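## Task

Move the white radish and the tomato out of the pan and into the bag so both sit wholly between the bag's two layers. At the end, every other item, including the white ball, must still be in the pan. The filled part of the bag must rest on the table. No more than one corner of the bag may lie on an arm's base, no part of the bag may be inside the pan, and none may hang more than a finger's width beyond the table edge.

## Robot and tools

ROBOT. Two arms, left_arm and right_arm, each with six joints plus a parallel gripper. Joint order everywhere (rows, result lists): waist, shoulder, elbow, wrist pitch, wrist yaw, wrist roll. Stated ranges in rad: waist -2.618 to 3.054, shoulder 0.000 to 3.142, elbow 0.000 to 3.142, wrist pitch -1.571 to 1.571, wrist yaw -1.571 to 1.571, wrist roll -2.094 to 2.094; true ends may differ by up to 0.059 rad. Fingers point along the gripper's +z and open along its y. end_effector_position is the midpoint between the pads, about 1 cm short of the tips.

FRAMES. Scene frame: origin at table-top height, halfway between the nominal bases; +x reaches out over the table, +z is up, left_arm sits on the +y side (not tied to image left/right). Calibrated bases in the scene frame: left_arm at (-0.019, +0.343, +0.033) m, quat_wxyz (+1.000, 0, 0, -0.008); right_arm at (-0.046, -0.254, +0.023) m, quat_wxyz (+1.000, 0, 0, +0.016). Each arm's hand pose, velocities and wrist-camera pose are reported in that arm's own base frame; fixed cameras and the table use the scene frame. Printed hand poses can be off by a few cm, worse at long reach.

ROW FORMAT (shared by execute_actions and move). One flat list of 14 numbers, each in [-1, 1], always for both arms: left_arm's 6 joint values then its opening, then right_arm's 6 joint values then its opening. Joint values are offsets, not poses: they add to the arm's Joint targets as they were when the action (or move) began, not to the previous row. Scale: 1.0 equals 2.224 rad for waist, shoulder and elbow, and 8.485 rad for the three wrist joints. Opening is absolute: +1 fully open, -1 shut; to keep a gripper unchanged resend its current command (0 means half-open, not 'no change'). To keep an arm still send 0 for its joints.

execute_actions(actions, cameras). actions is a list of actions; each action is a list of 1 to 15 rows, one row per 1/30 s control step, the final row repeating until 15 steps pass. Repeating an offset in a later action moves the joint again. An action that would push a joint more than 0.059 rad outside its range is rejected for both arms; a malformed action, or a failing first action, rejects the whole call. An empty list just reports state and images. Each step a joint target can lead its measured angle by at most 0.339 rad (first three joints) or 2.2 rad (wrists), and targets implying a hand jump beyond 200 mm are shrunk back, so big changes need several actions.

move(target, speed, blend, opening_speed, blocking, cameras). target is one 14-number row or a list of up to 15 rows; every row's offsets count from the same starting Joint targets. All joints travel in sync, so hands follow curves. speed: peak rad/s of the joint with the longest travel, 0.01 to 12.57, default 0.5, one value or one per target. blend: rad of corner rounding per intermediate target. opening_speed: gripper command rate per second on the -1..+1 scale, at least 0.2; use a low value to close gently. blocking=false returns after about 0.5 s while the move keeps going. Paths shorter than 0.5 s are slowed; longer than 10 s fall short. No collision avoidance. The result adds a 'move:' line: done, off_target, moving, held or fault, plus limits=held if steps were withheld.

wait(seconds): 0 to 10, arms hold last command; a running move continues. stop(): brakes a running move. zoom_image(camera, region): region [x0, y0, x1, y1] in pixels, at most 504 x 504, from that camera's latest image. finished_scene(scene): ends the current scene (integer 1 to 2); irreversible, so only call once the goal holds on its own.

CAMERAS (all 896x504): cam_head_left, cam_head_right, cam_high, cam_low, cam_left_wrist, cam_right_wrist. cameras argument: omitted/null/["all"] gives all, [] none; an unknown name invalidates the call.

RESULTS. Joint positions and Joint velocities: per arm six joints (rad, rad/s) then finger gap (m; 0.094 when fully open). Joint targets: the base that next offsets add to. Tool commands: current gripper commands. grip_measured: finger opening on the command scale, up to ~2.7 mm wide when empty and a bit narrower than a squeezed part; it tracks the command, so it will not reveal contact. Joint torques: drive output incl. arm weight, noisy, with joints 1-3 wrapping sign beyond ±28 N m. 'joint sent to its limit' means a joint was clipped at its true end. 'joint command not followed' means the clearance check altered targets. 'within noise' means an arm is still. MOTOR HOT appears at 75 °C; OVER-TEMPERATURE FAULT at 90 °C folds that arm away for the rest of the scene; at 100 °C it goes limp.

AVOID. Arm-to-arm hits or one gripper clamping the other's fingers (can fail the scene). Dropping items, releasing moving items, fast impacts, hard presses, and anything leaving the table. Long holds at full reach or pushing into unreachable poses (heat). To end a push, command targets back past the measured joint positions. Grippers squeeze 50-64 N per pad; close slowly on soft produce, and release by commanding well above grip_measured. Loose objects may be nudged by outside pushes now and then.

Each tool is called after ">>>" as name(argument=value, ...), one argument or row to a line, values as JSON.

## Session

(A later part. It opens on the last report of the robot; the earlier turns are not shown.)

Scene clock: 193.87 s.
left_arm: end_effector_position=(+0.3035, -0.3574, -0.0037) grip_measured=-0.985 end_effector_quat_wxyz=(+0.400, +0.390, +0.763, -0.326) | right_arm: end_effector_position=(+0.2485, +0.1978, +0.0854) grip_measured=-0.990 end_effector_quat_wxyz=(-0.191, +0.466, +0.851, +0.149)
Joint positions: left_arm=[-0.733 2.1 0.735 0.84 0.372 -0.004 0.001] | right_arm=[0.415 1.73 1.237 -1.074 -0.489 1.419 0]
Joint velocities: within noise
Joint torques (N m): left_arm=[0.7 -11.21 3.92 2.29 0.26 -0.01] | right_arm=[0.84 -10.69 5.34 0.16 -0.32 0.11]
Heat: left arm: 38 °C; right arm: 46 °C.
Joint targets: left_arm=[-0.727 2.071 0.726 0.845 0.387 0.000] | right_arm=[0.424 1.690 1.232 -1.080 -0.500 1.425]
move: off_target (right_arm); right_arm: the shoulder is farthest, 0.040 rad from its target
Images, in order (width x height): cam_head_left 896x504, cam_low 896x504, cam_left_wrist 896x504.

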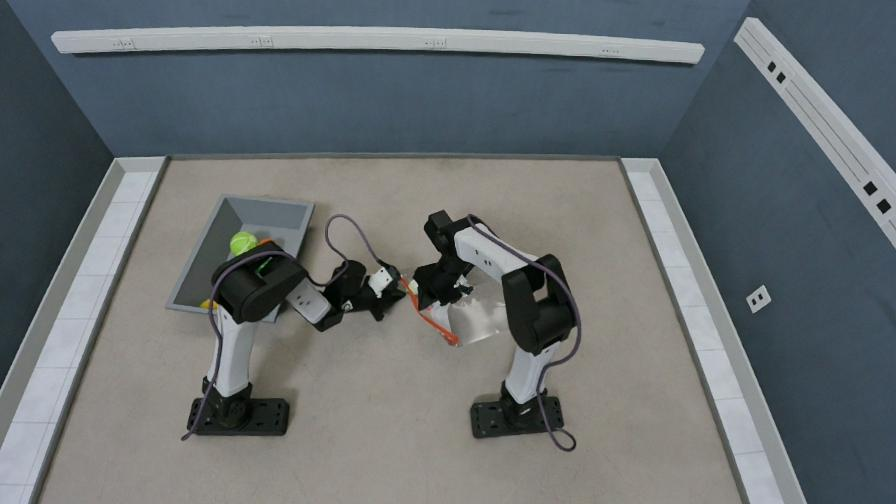

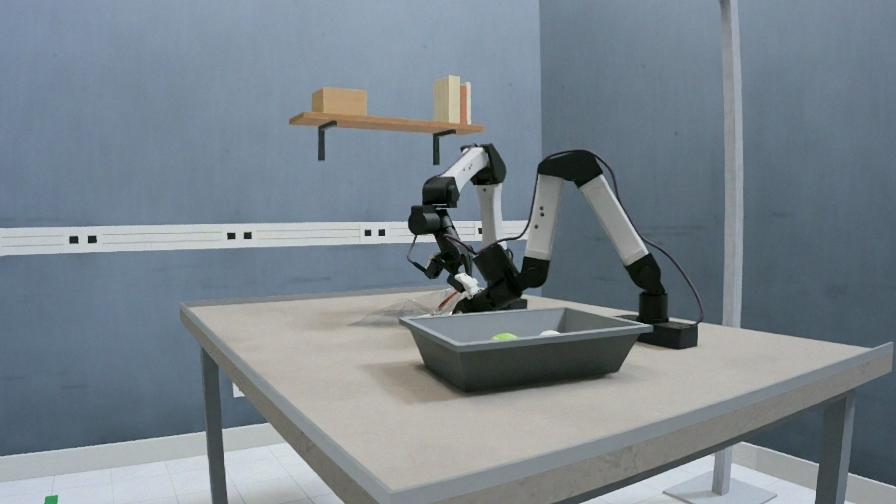

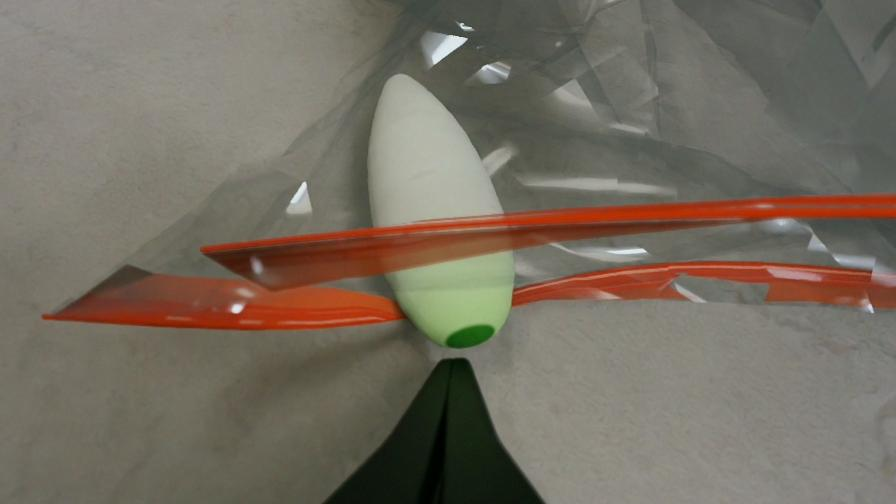

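>>> move(
  target=[
    [0,0.0135,0,0.0035,0,0,-1,0,0,0,0,0,0,-1],
    [-0.031,0.1009,0.1334,-0.0085,-0.022,0,-1,0,0,0,0,0,0,-1],
  ],
  speed=0.12,
  cameras=["cam_left_wrist","cam_right_wrist","cam_low"],
)

>>> zoom_image(
  camera="cam_low",
  region=[350, 240, 520, 340],
)

Scene clock: 204.30 s.
left_arm: end_effector_position=(+0.3510, -0.4065, -0.0114) grip_measured=-0.985 end_effector_quat_wxyz=(+0.441, +0.377, +0.762, -0.286) | right_arm: end_effector_position=(+0.2484, +0.1978, +0.0854) grip_measured=-0.990 end_effector_quat_wxyz=(-0.191, +0.466, +0.851, +0.149)
Joint positions: left_arm=[-0.789 2.272 1.005 0.792 0.218 -0.004 0.001] | right_arm=[0.415 1.73 1.237 -1.074 -0.49 1.419 0]
Joint velocities: within noise
Joint torques (N m): left_arm=[-0.28 -8.88 7.19 2.1 -0.08 -0.02] | right_arm=[0.85 -10.67 5.34 0.16 -0.32 0.12]
Heat: left arm: 39 °C; right arm: 45 °C.
Joint targets: left_arm=[-0.796 2.295 1.022 0.773 0.201 0.000] | right_arm=[0.424 1.690 1.232 -1.080 -0.500 1.425]
move: off_target (right_arm); right_arm: the shoulder is farthest, 0.040 rad from its target
Images, in order (width x height): cam_low 896x504, cam_left_wrist 896x504, cam_right_wrist 896x504.

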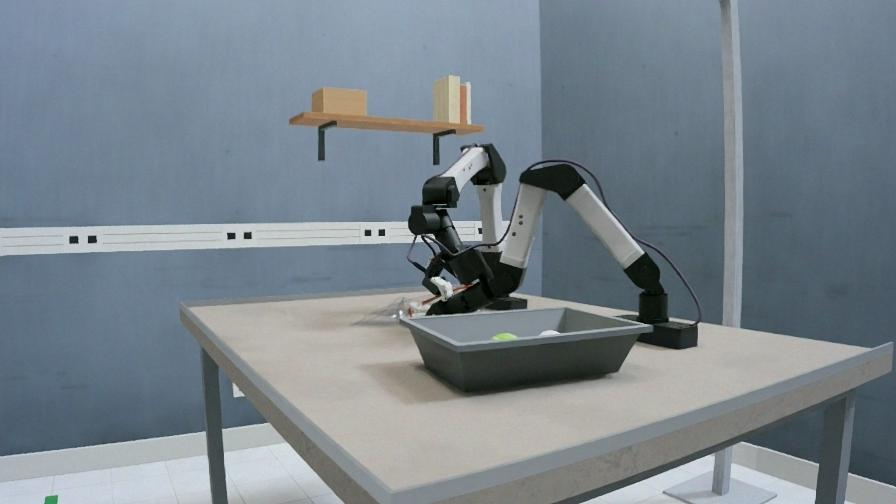

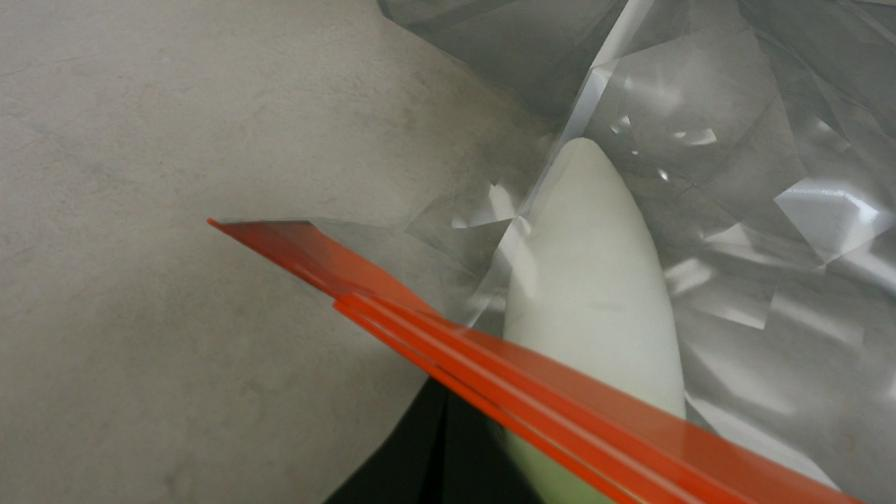

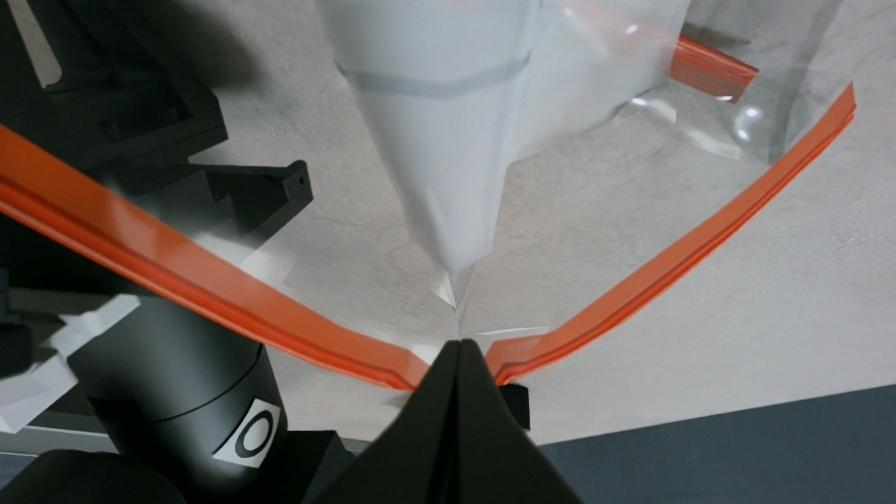

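Scaled by 2.965 from the camera's 896x504 image, which has a finer 1280x720 frame.

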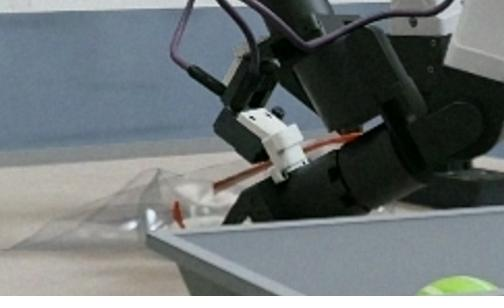

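>>> move(
  target=[0.0235,-0.108,-0.15,0.0105,0.022,0,-1,0,0,0,0,0,0,-1],
  speed=0.2,
)

>>> zoom_image(
  camera="cam_head_left",
  region=[350, 220, 510, 370],
)

Scene clock: 206.77 s.
left_arm: end_effector_position=(+0.2911, -0.3563, -0.0042) grip_measured=-0.985 end_effector_quat_wxyz=(+0.396, +0.396, +0.760, -0.329) | right_arm: end_effector_position=(+0.2484, +0.1978, +0.0854) grip_measured=-0.990 end_effector_quat_wxyz=(-0.191, +0.466, +0.851, +0.149)
Joint positions: left_arm=[-0.75 2.083 0.698 0.857 0.371 -0.004 0.001] | right_arm=[0.415 1.73 1.237 -1.074 -0.49 1.419 0]
Joint velocities: within noise
Joint torques (N m): left_arm=[0.75 -10.91 3.79 2.29 0.24 -0.01] | right_arm=[0.85 -10.69 5.35 0.16 -0.32 0.12]
Heat: left arm: 40 °C; right arm: 45 °C.
Joint targets: left_arm=[-0.743 2.055 0.689 0.862 0.387 0.000] | right_arm=[0.424 1.690 1.232 -1.080 -0.500 1.425]
move: off_target (right_arm); right_arm: the shoulder is farthest, 0.040 rad from its target

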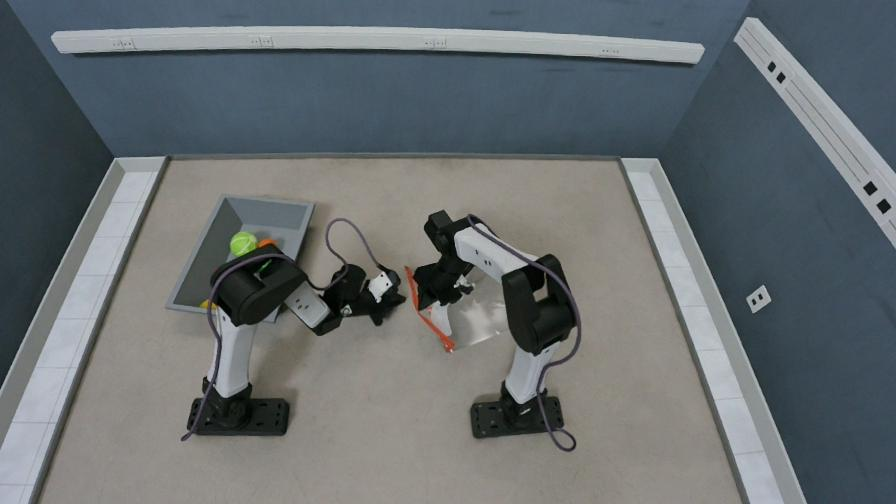

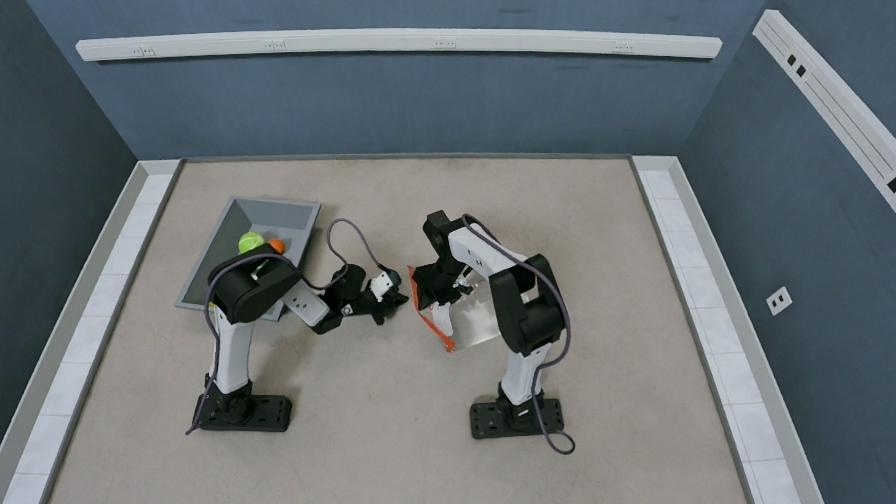

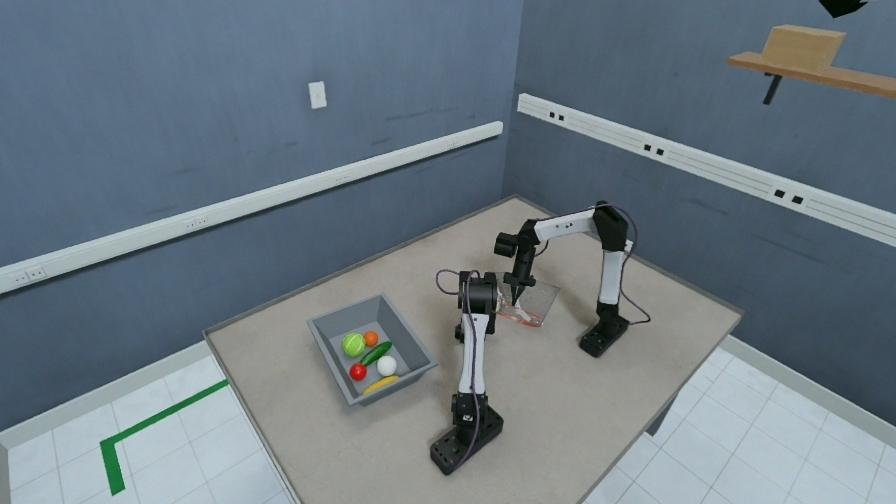

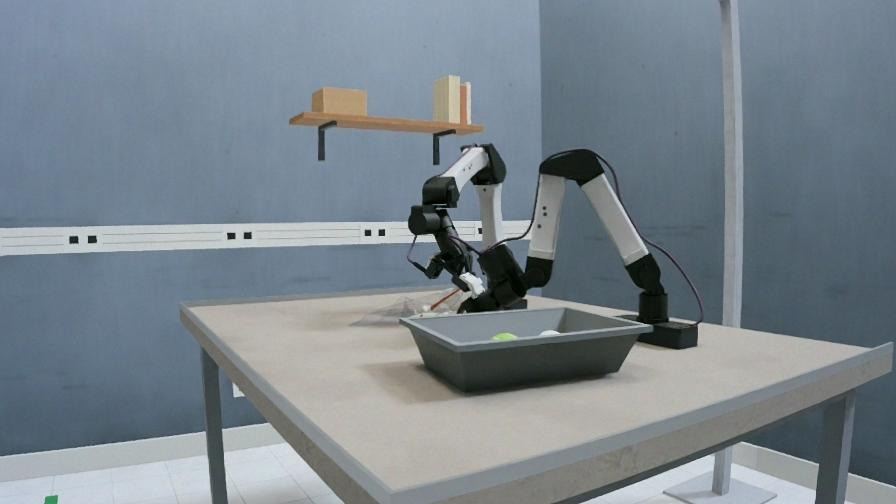

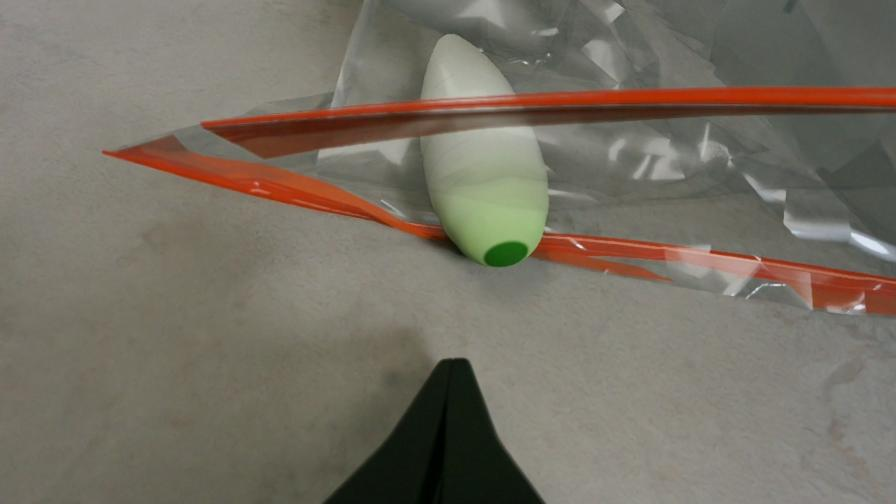

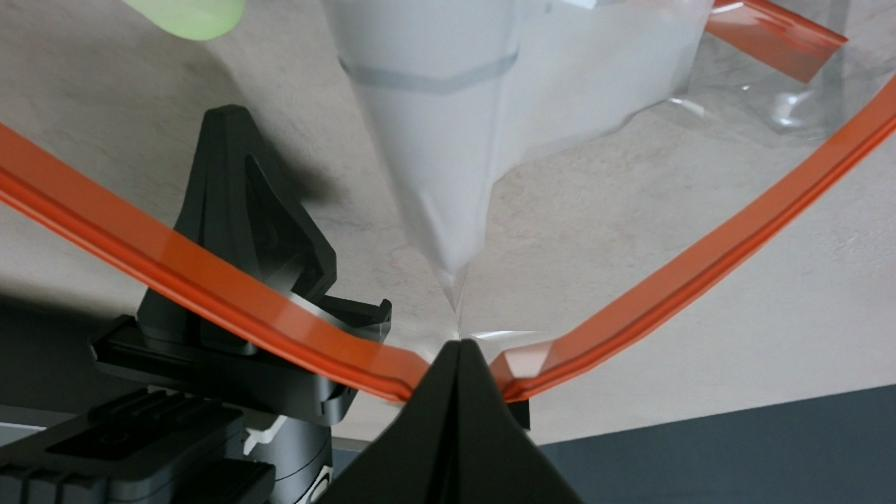

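Scaled by 3.150 from the camera's 896x504 image, which has a finer 1280x720 frame.

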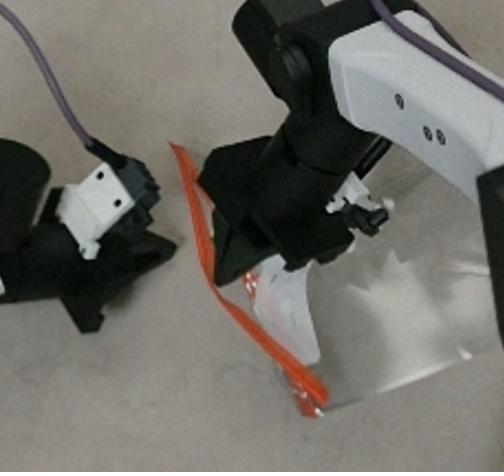

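>>> execute_actions(
  actions=[],
)

Scene clock: 208.03 s.
left_arm: end_effector_position=(+0.2910, -0.3564, -0.0041) grip_measured=-0.985 end_effector_quat_wxyz=(+0.396, +0.396, +0.760, -0.329) | right_arm: end_effector_position=(+0.2484, +0.1978, +0.0854) grip_measured=-0.990 end_effector_quat_wxyz=(-0.191, +0.466, +0.851, +0.149)
Joint positions: left_arm=[-0.75 2.083 0.698 0.857 0.372 -0.004 0.001] | right_arm=[0.415 1.73 1.237 -1.074 -0.49 1.419 0]
Joint velocities: within noise
Joint torques (N m): left_arm=[0.73 -10.89 3.81 2.28 0.26 -0.01] | right_arm=[0.85 -10.67 5.34 0.16 -0.32 0.11]
Heat: left arm: 40 °C; right arm: 45 °C.
Joint targets: left_arm=[-0.743 2.055 0.689 0.862 0.387 0.000] | right_arm=[0.424 1.690 1.232 -1.080 -0.500 1.425]
Tool commands: left_gripper/opening=-1.0 right_gripper/opening=-1.0

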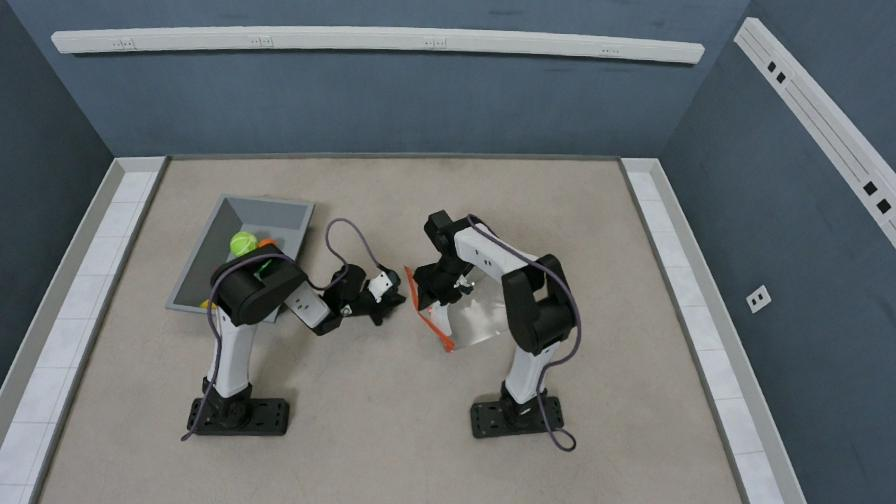

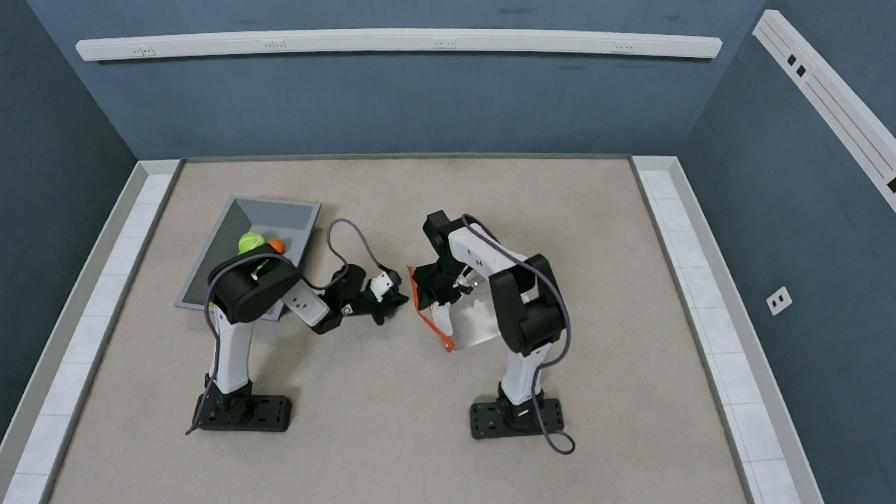

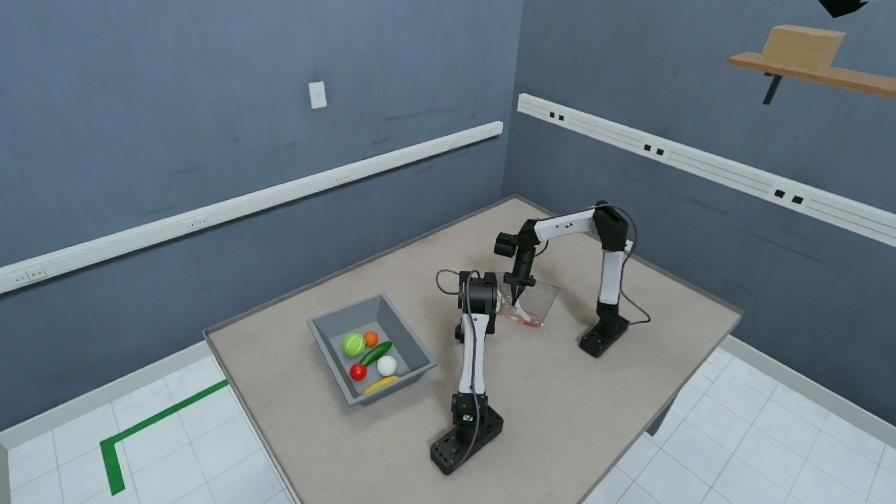

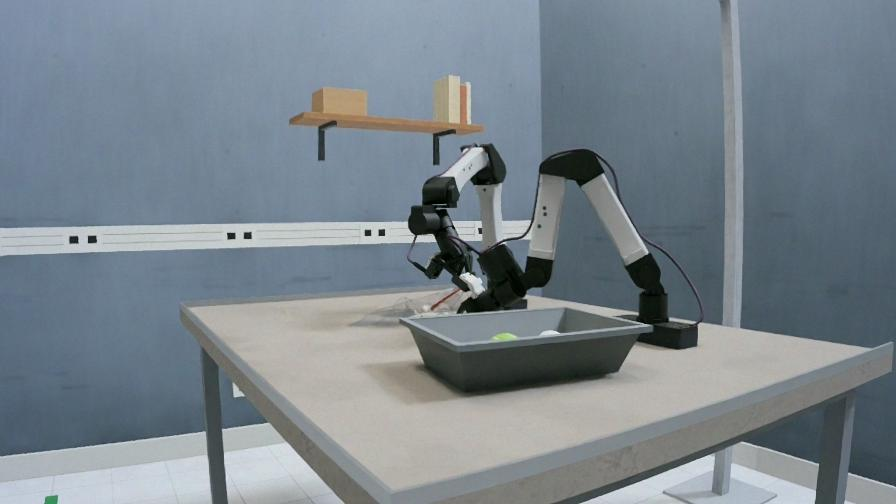

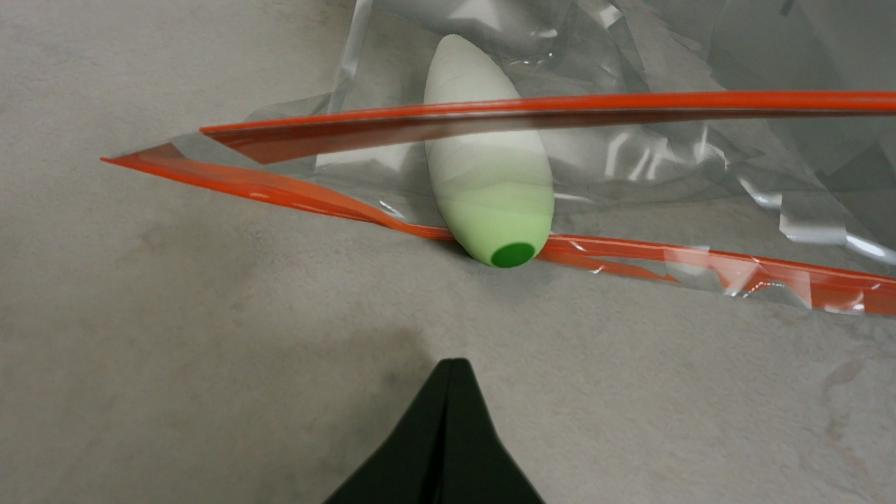

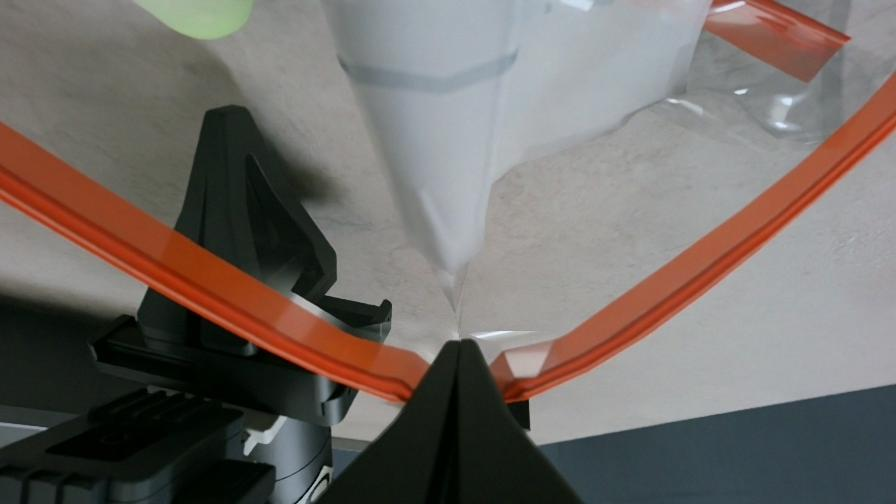

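>>> move(
  target=[0.039,-0.233,-0.096,-0.0473,0,0,-1,0,0.0,0,0,0,0,-1],
  speed=0.5,
  cameras=["cam_left_wrist","cam_head_left"],
)

>>> move(
  target=[0,0,0,0,0,0,-1,0,-0.0166,0.1084,-0.0246,0,0,-1],
  speed=0.25,
)

Scene clock: 210.73 s.
left_arm: end_effector_position=(+0.2619, -0.2840, +0.0623) grip_measured=-0.985 end_effector_quat_wxyz=(+0.385, +0.363, +0.791, -0.306) | right_arm: end_effector_position=(+0.2484, +0.1978, +0.0854) grip_measured=-0.990 end_effector_quat_wxyz=(-0.191, +0.466, +0.851, +0.149)
Joint positions: left_arm=[-0.663 1.553 0.488 0.478 0.373 -0.004 0.001] | right_arm=[0.415 1.73 1.237 -1.074 -0.49 1.419 0]
Joint velocities: within noise
Joint torques (N m): left_arm=[0.69 -6.78 5.22 2 0.26 -0.01] | right_arm=[0.84 -10.7 5.35 0.16 -0.32 0.12]
Heat: left arm: 40 °C; right arm: 45 °C.
Joint targets: left_arm=[-0.656 1.536 0.475 0.461 0.388 0.000] | right_arm=[0.424 1.690 1.232 -1.080 -0.500 1.425]
move: off_target (right_arm); right_arm: the shoulder is farthest, 0.040 rad from its target
Images, in order (width x height): cam_head_left 896x504, cam_left_wrist 896x504.

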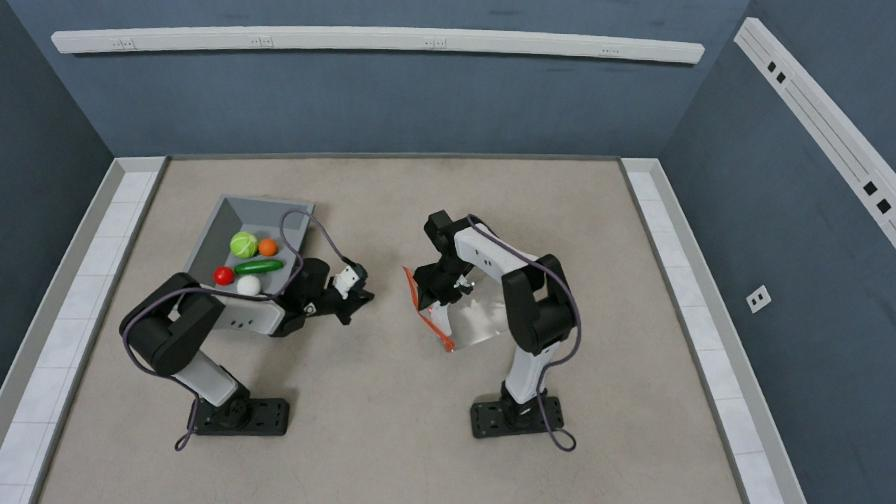

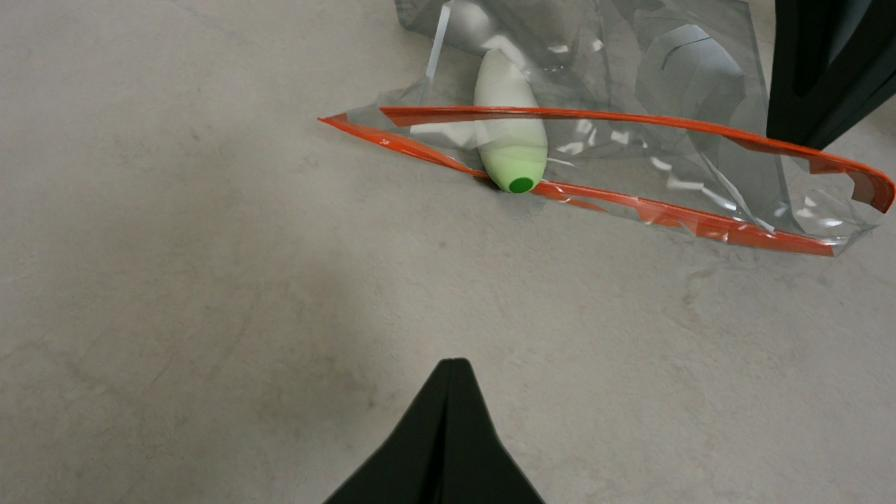

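Scene clock: 212.33 s.
left_arm: end_effector_position=(+0.2618, -0.2839, +0.0622) grip_measured=-0.985 end_effector_quat_wxyz=(+0.384, +0.363, +0.792, -0.306) | right_arm: end_effector_position=(+0.2551, +0.2008, +0.1506) grip_measured=-0.990 end_effector_quat_wxyz=(-0.177, +0.461, +0.853, +0.167)
Joint positions: left_arm=[-0.663 1.553 0.488 0.477 0.373 -0.004 0.001] | right_arm=[0.415 1.688 1.449 -1.282 -0.49 1.419 0]
Joint velocities: within noise
Joint torques (N m): left_arm=[0.75 -6.82 5.27 1.99 0.26 -0.01] | right_arm=[0.84 -10.07 8.42 0.2 -0.32 0.11]
Heat: left arm: 39 °C; right arm: 46 °C.
Joint targets: left_arm=[-0.656 1.536 0.475 0.461 0.387 0.000] | right_arm=[0.424 1.653 1.474 -1.289 -0.500 1.425]
move: done

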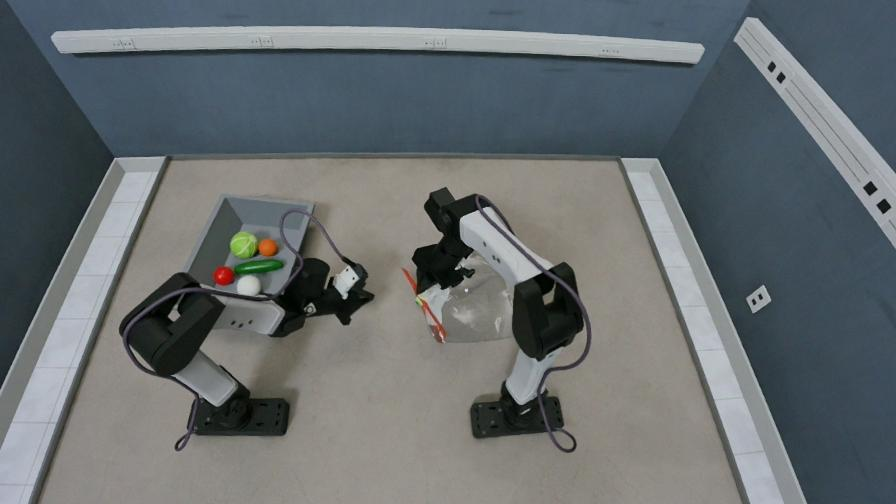

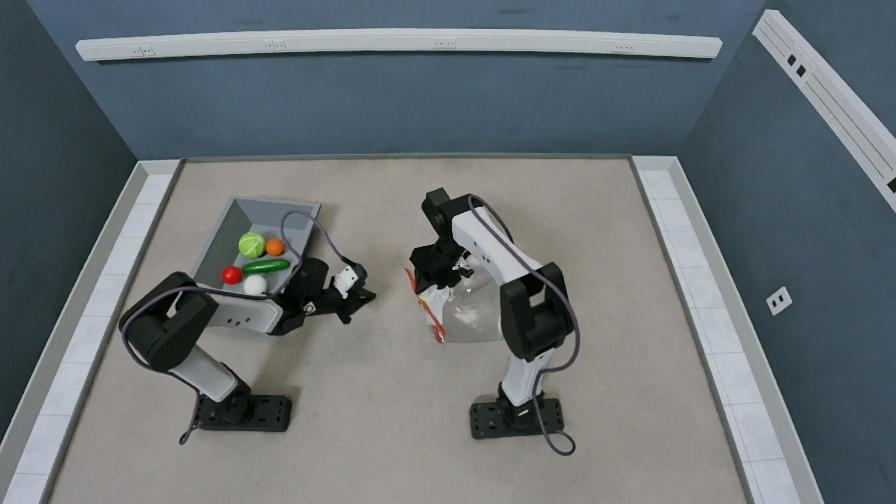

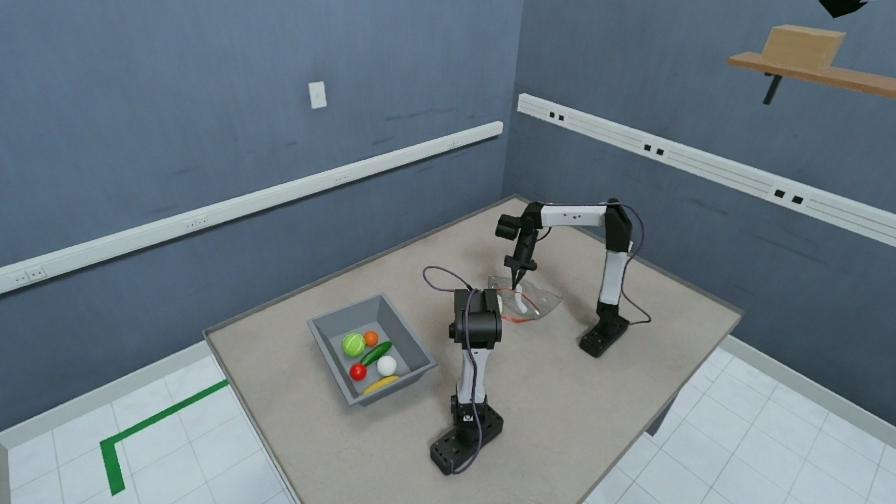

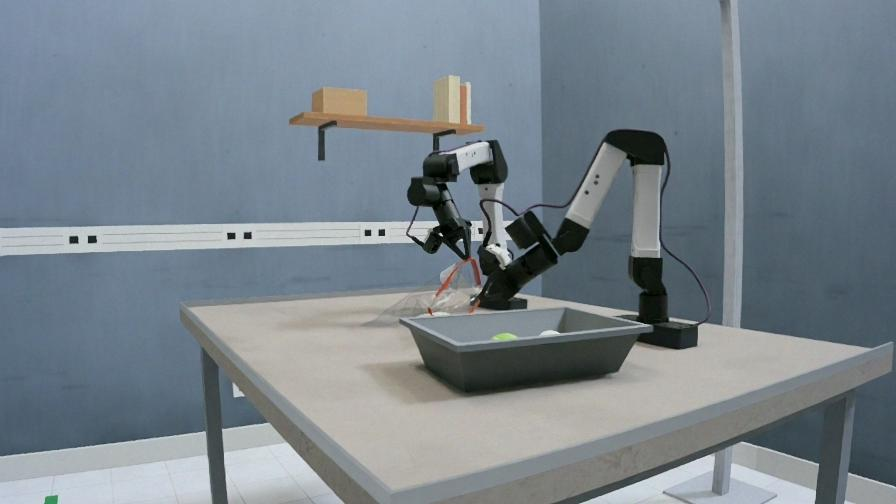

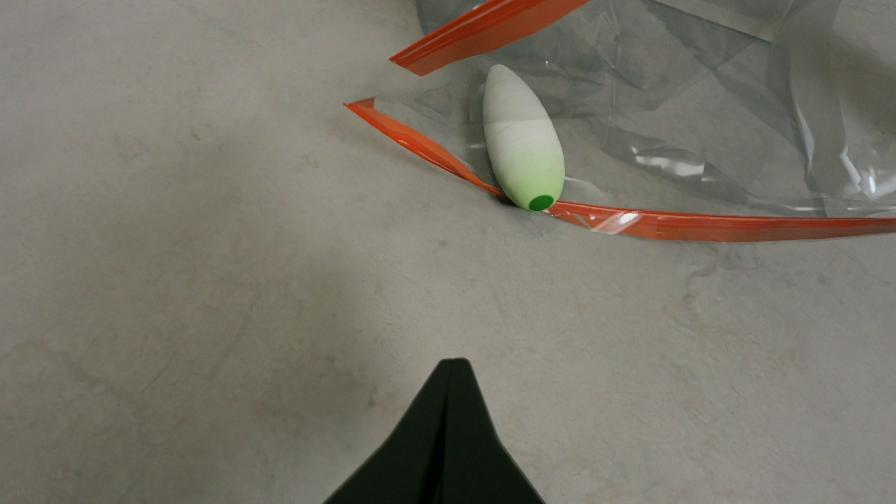

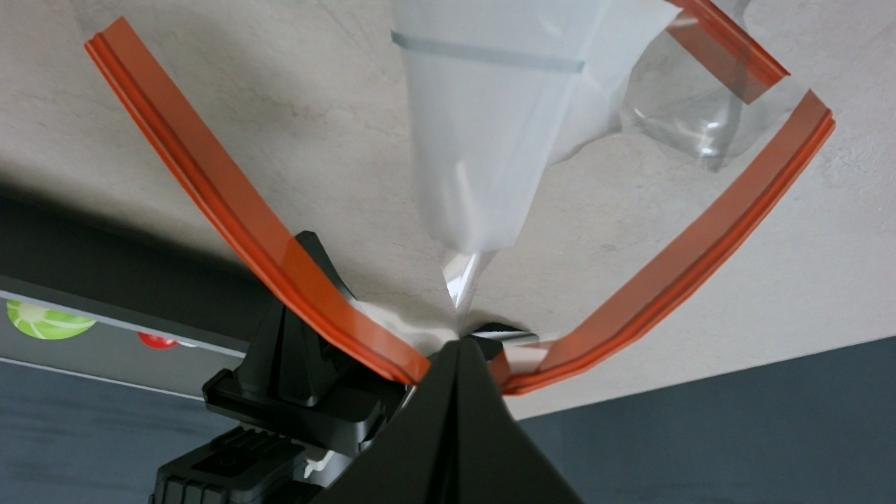

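>>> move(
  target=[0,0,0,0,0,0,-1,0,-0.0166,0.1084,-0.0246,0,0,-1],
  speed=0.2,
  cameras=["cam_left_wrist","cam_right_wrist","cam_low"],
)

Scene clock: 214.37 s.
left_arm: end_effector_position=(+0.2618, -0.2839, +0.0622) grip_measured=-0.985 end_effector_quat_wxyz=(+0.384, +0.363, +0.792, -0.306) | right_arm: end_effector_position=(+0.2510, +0.1990, +0.2222) grip_measured=-0.990 end_effector_quat_wxyz=(-0.157, +0.453, +0.856, +0.193)
Joint positions: left_arm=[-0.663 1.553 0.488 0.477 0.373 -0.004 0.001] | right_arm=[0.415 1.65 1.689 -1.492 -0.49 1.419 0]
Joint velocities: within noise
Joint torques (N m): left_arm=[0.75 -6.75 5.23 2 0.27 -0.02] | right_arm=[0.83 -9.51 8.38 0.4 -0.32 0.11]
Heat: left arm: 39 °C; right arm: 46 °C.
Joint targets: left_arm=[-0.656 1.536 0.475 0.461 0.387 0.000] | right_arm=[0.424 1.616 1.715 -1.497 -0.500 1.425]
move: done
Images, in order (width x height): cam_low 896x504, cam_left_wrist 896x504, cam_right_wrist 896x504.

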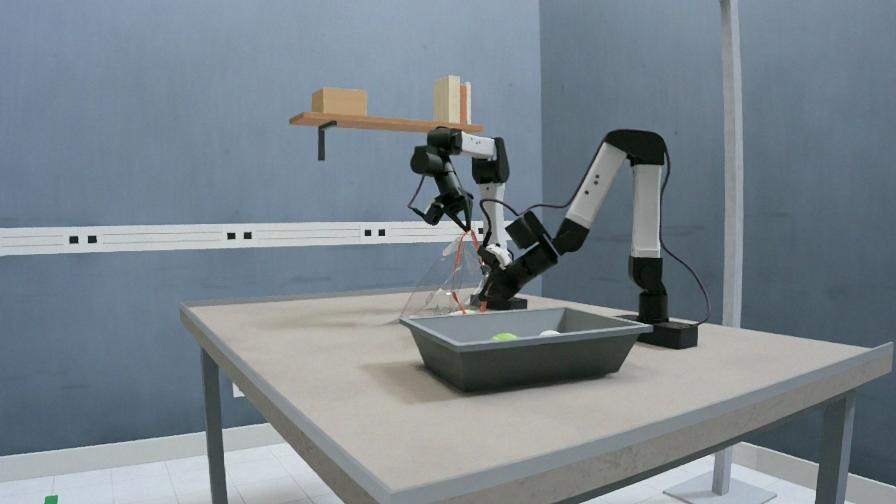

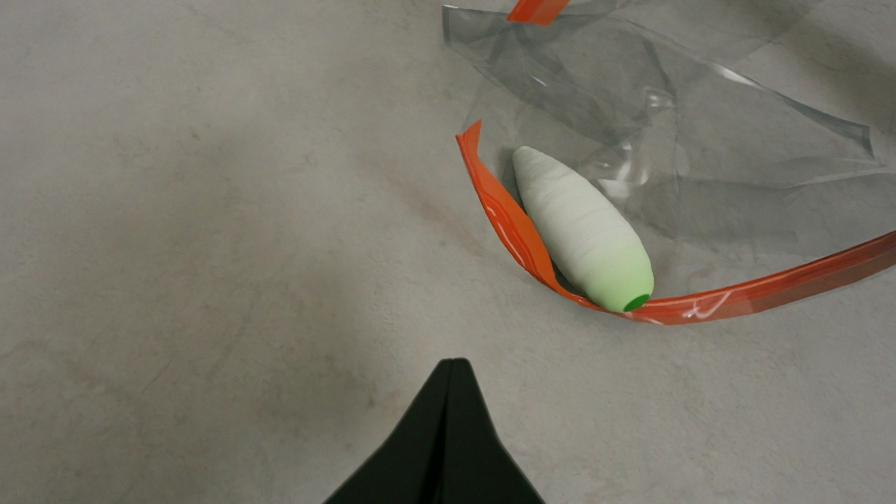

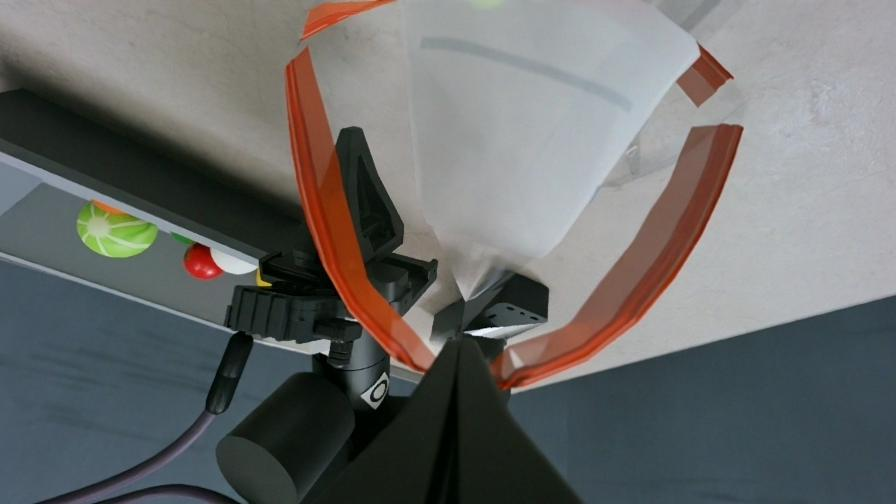

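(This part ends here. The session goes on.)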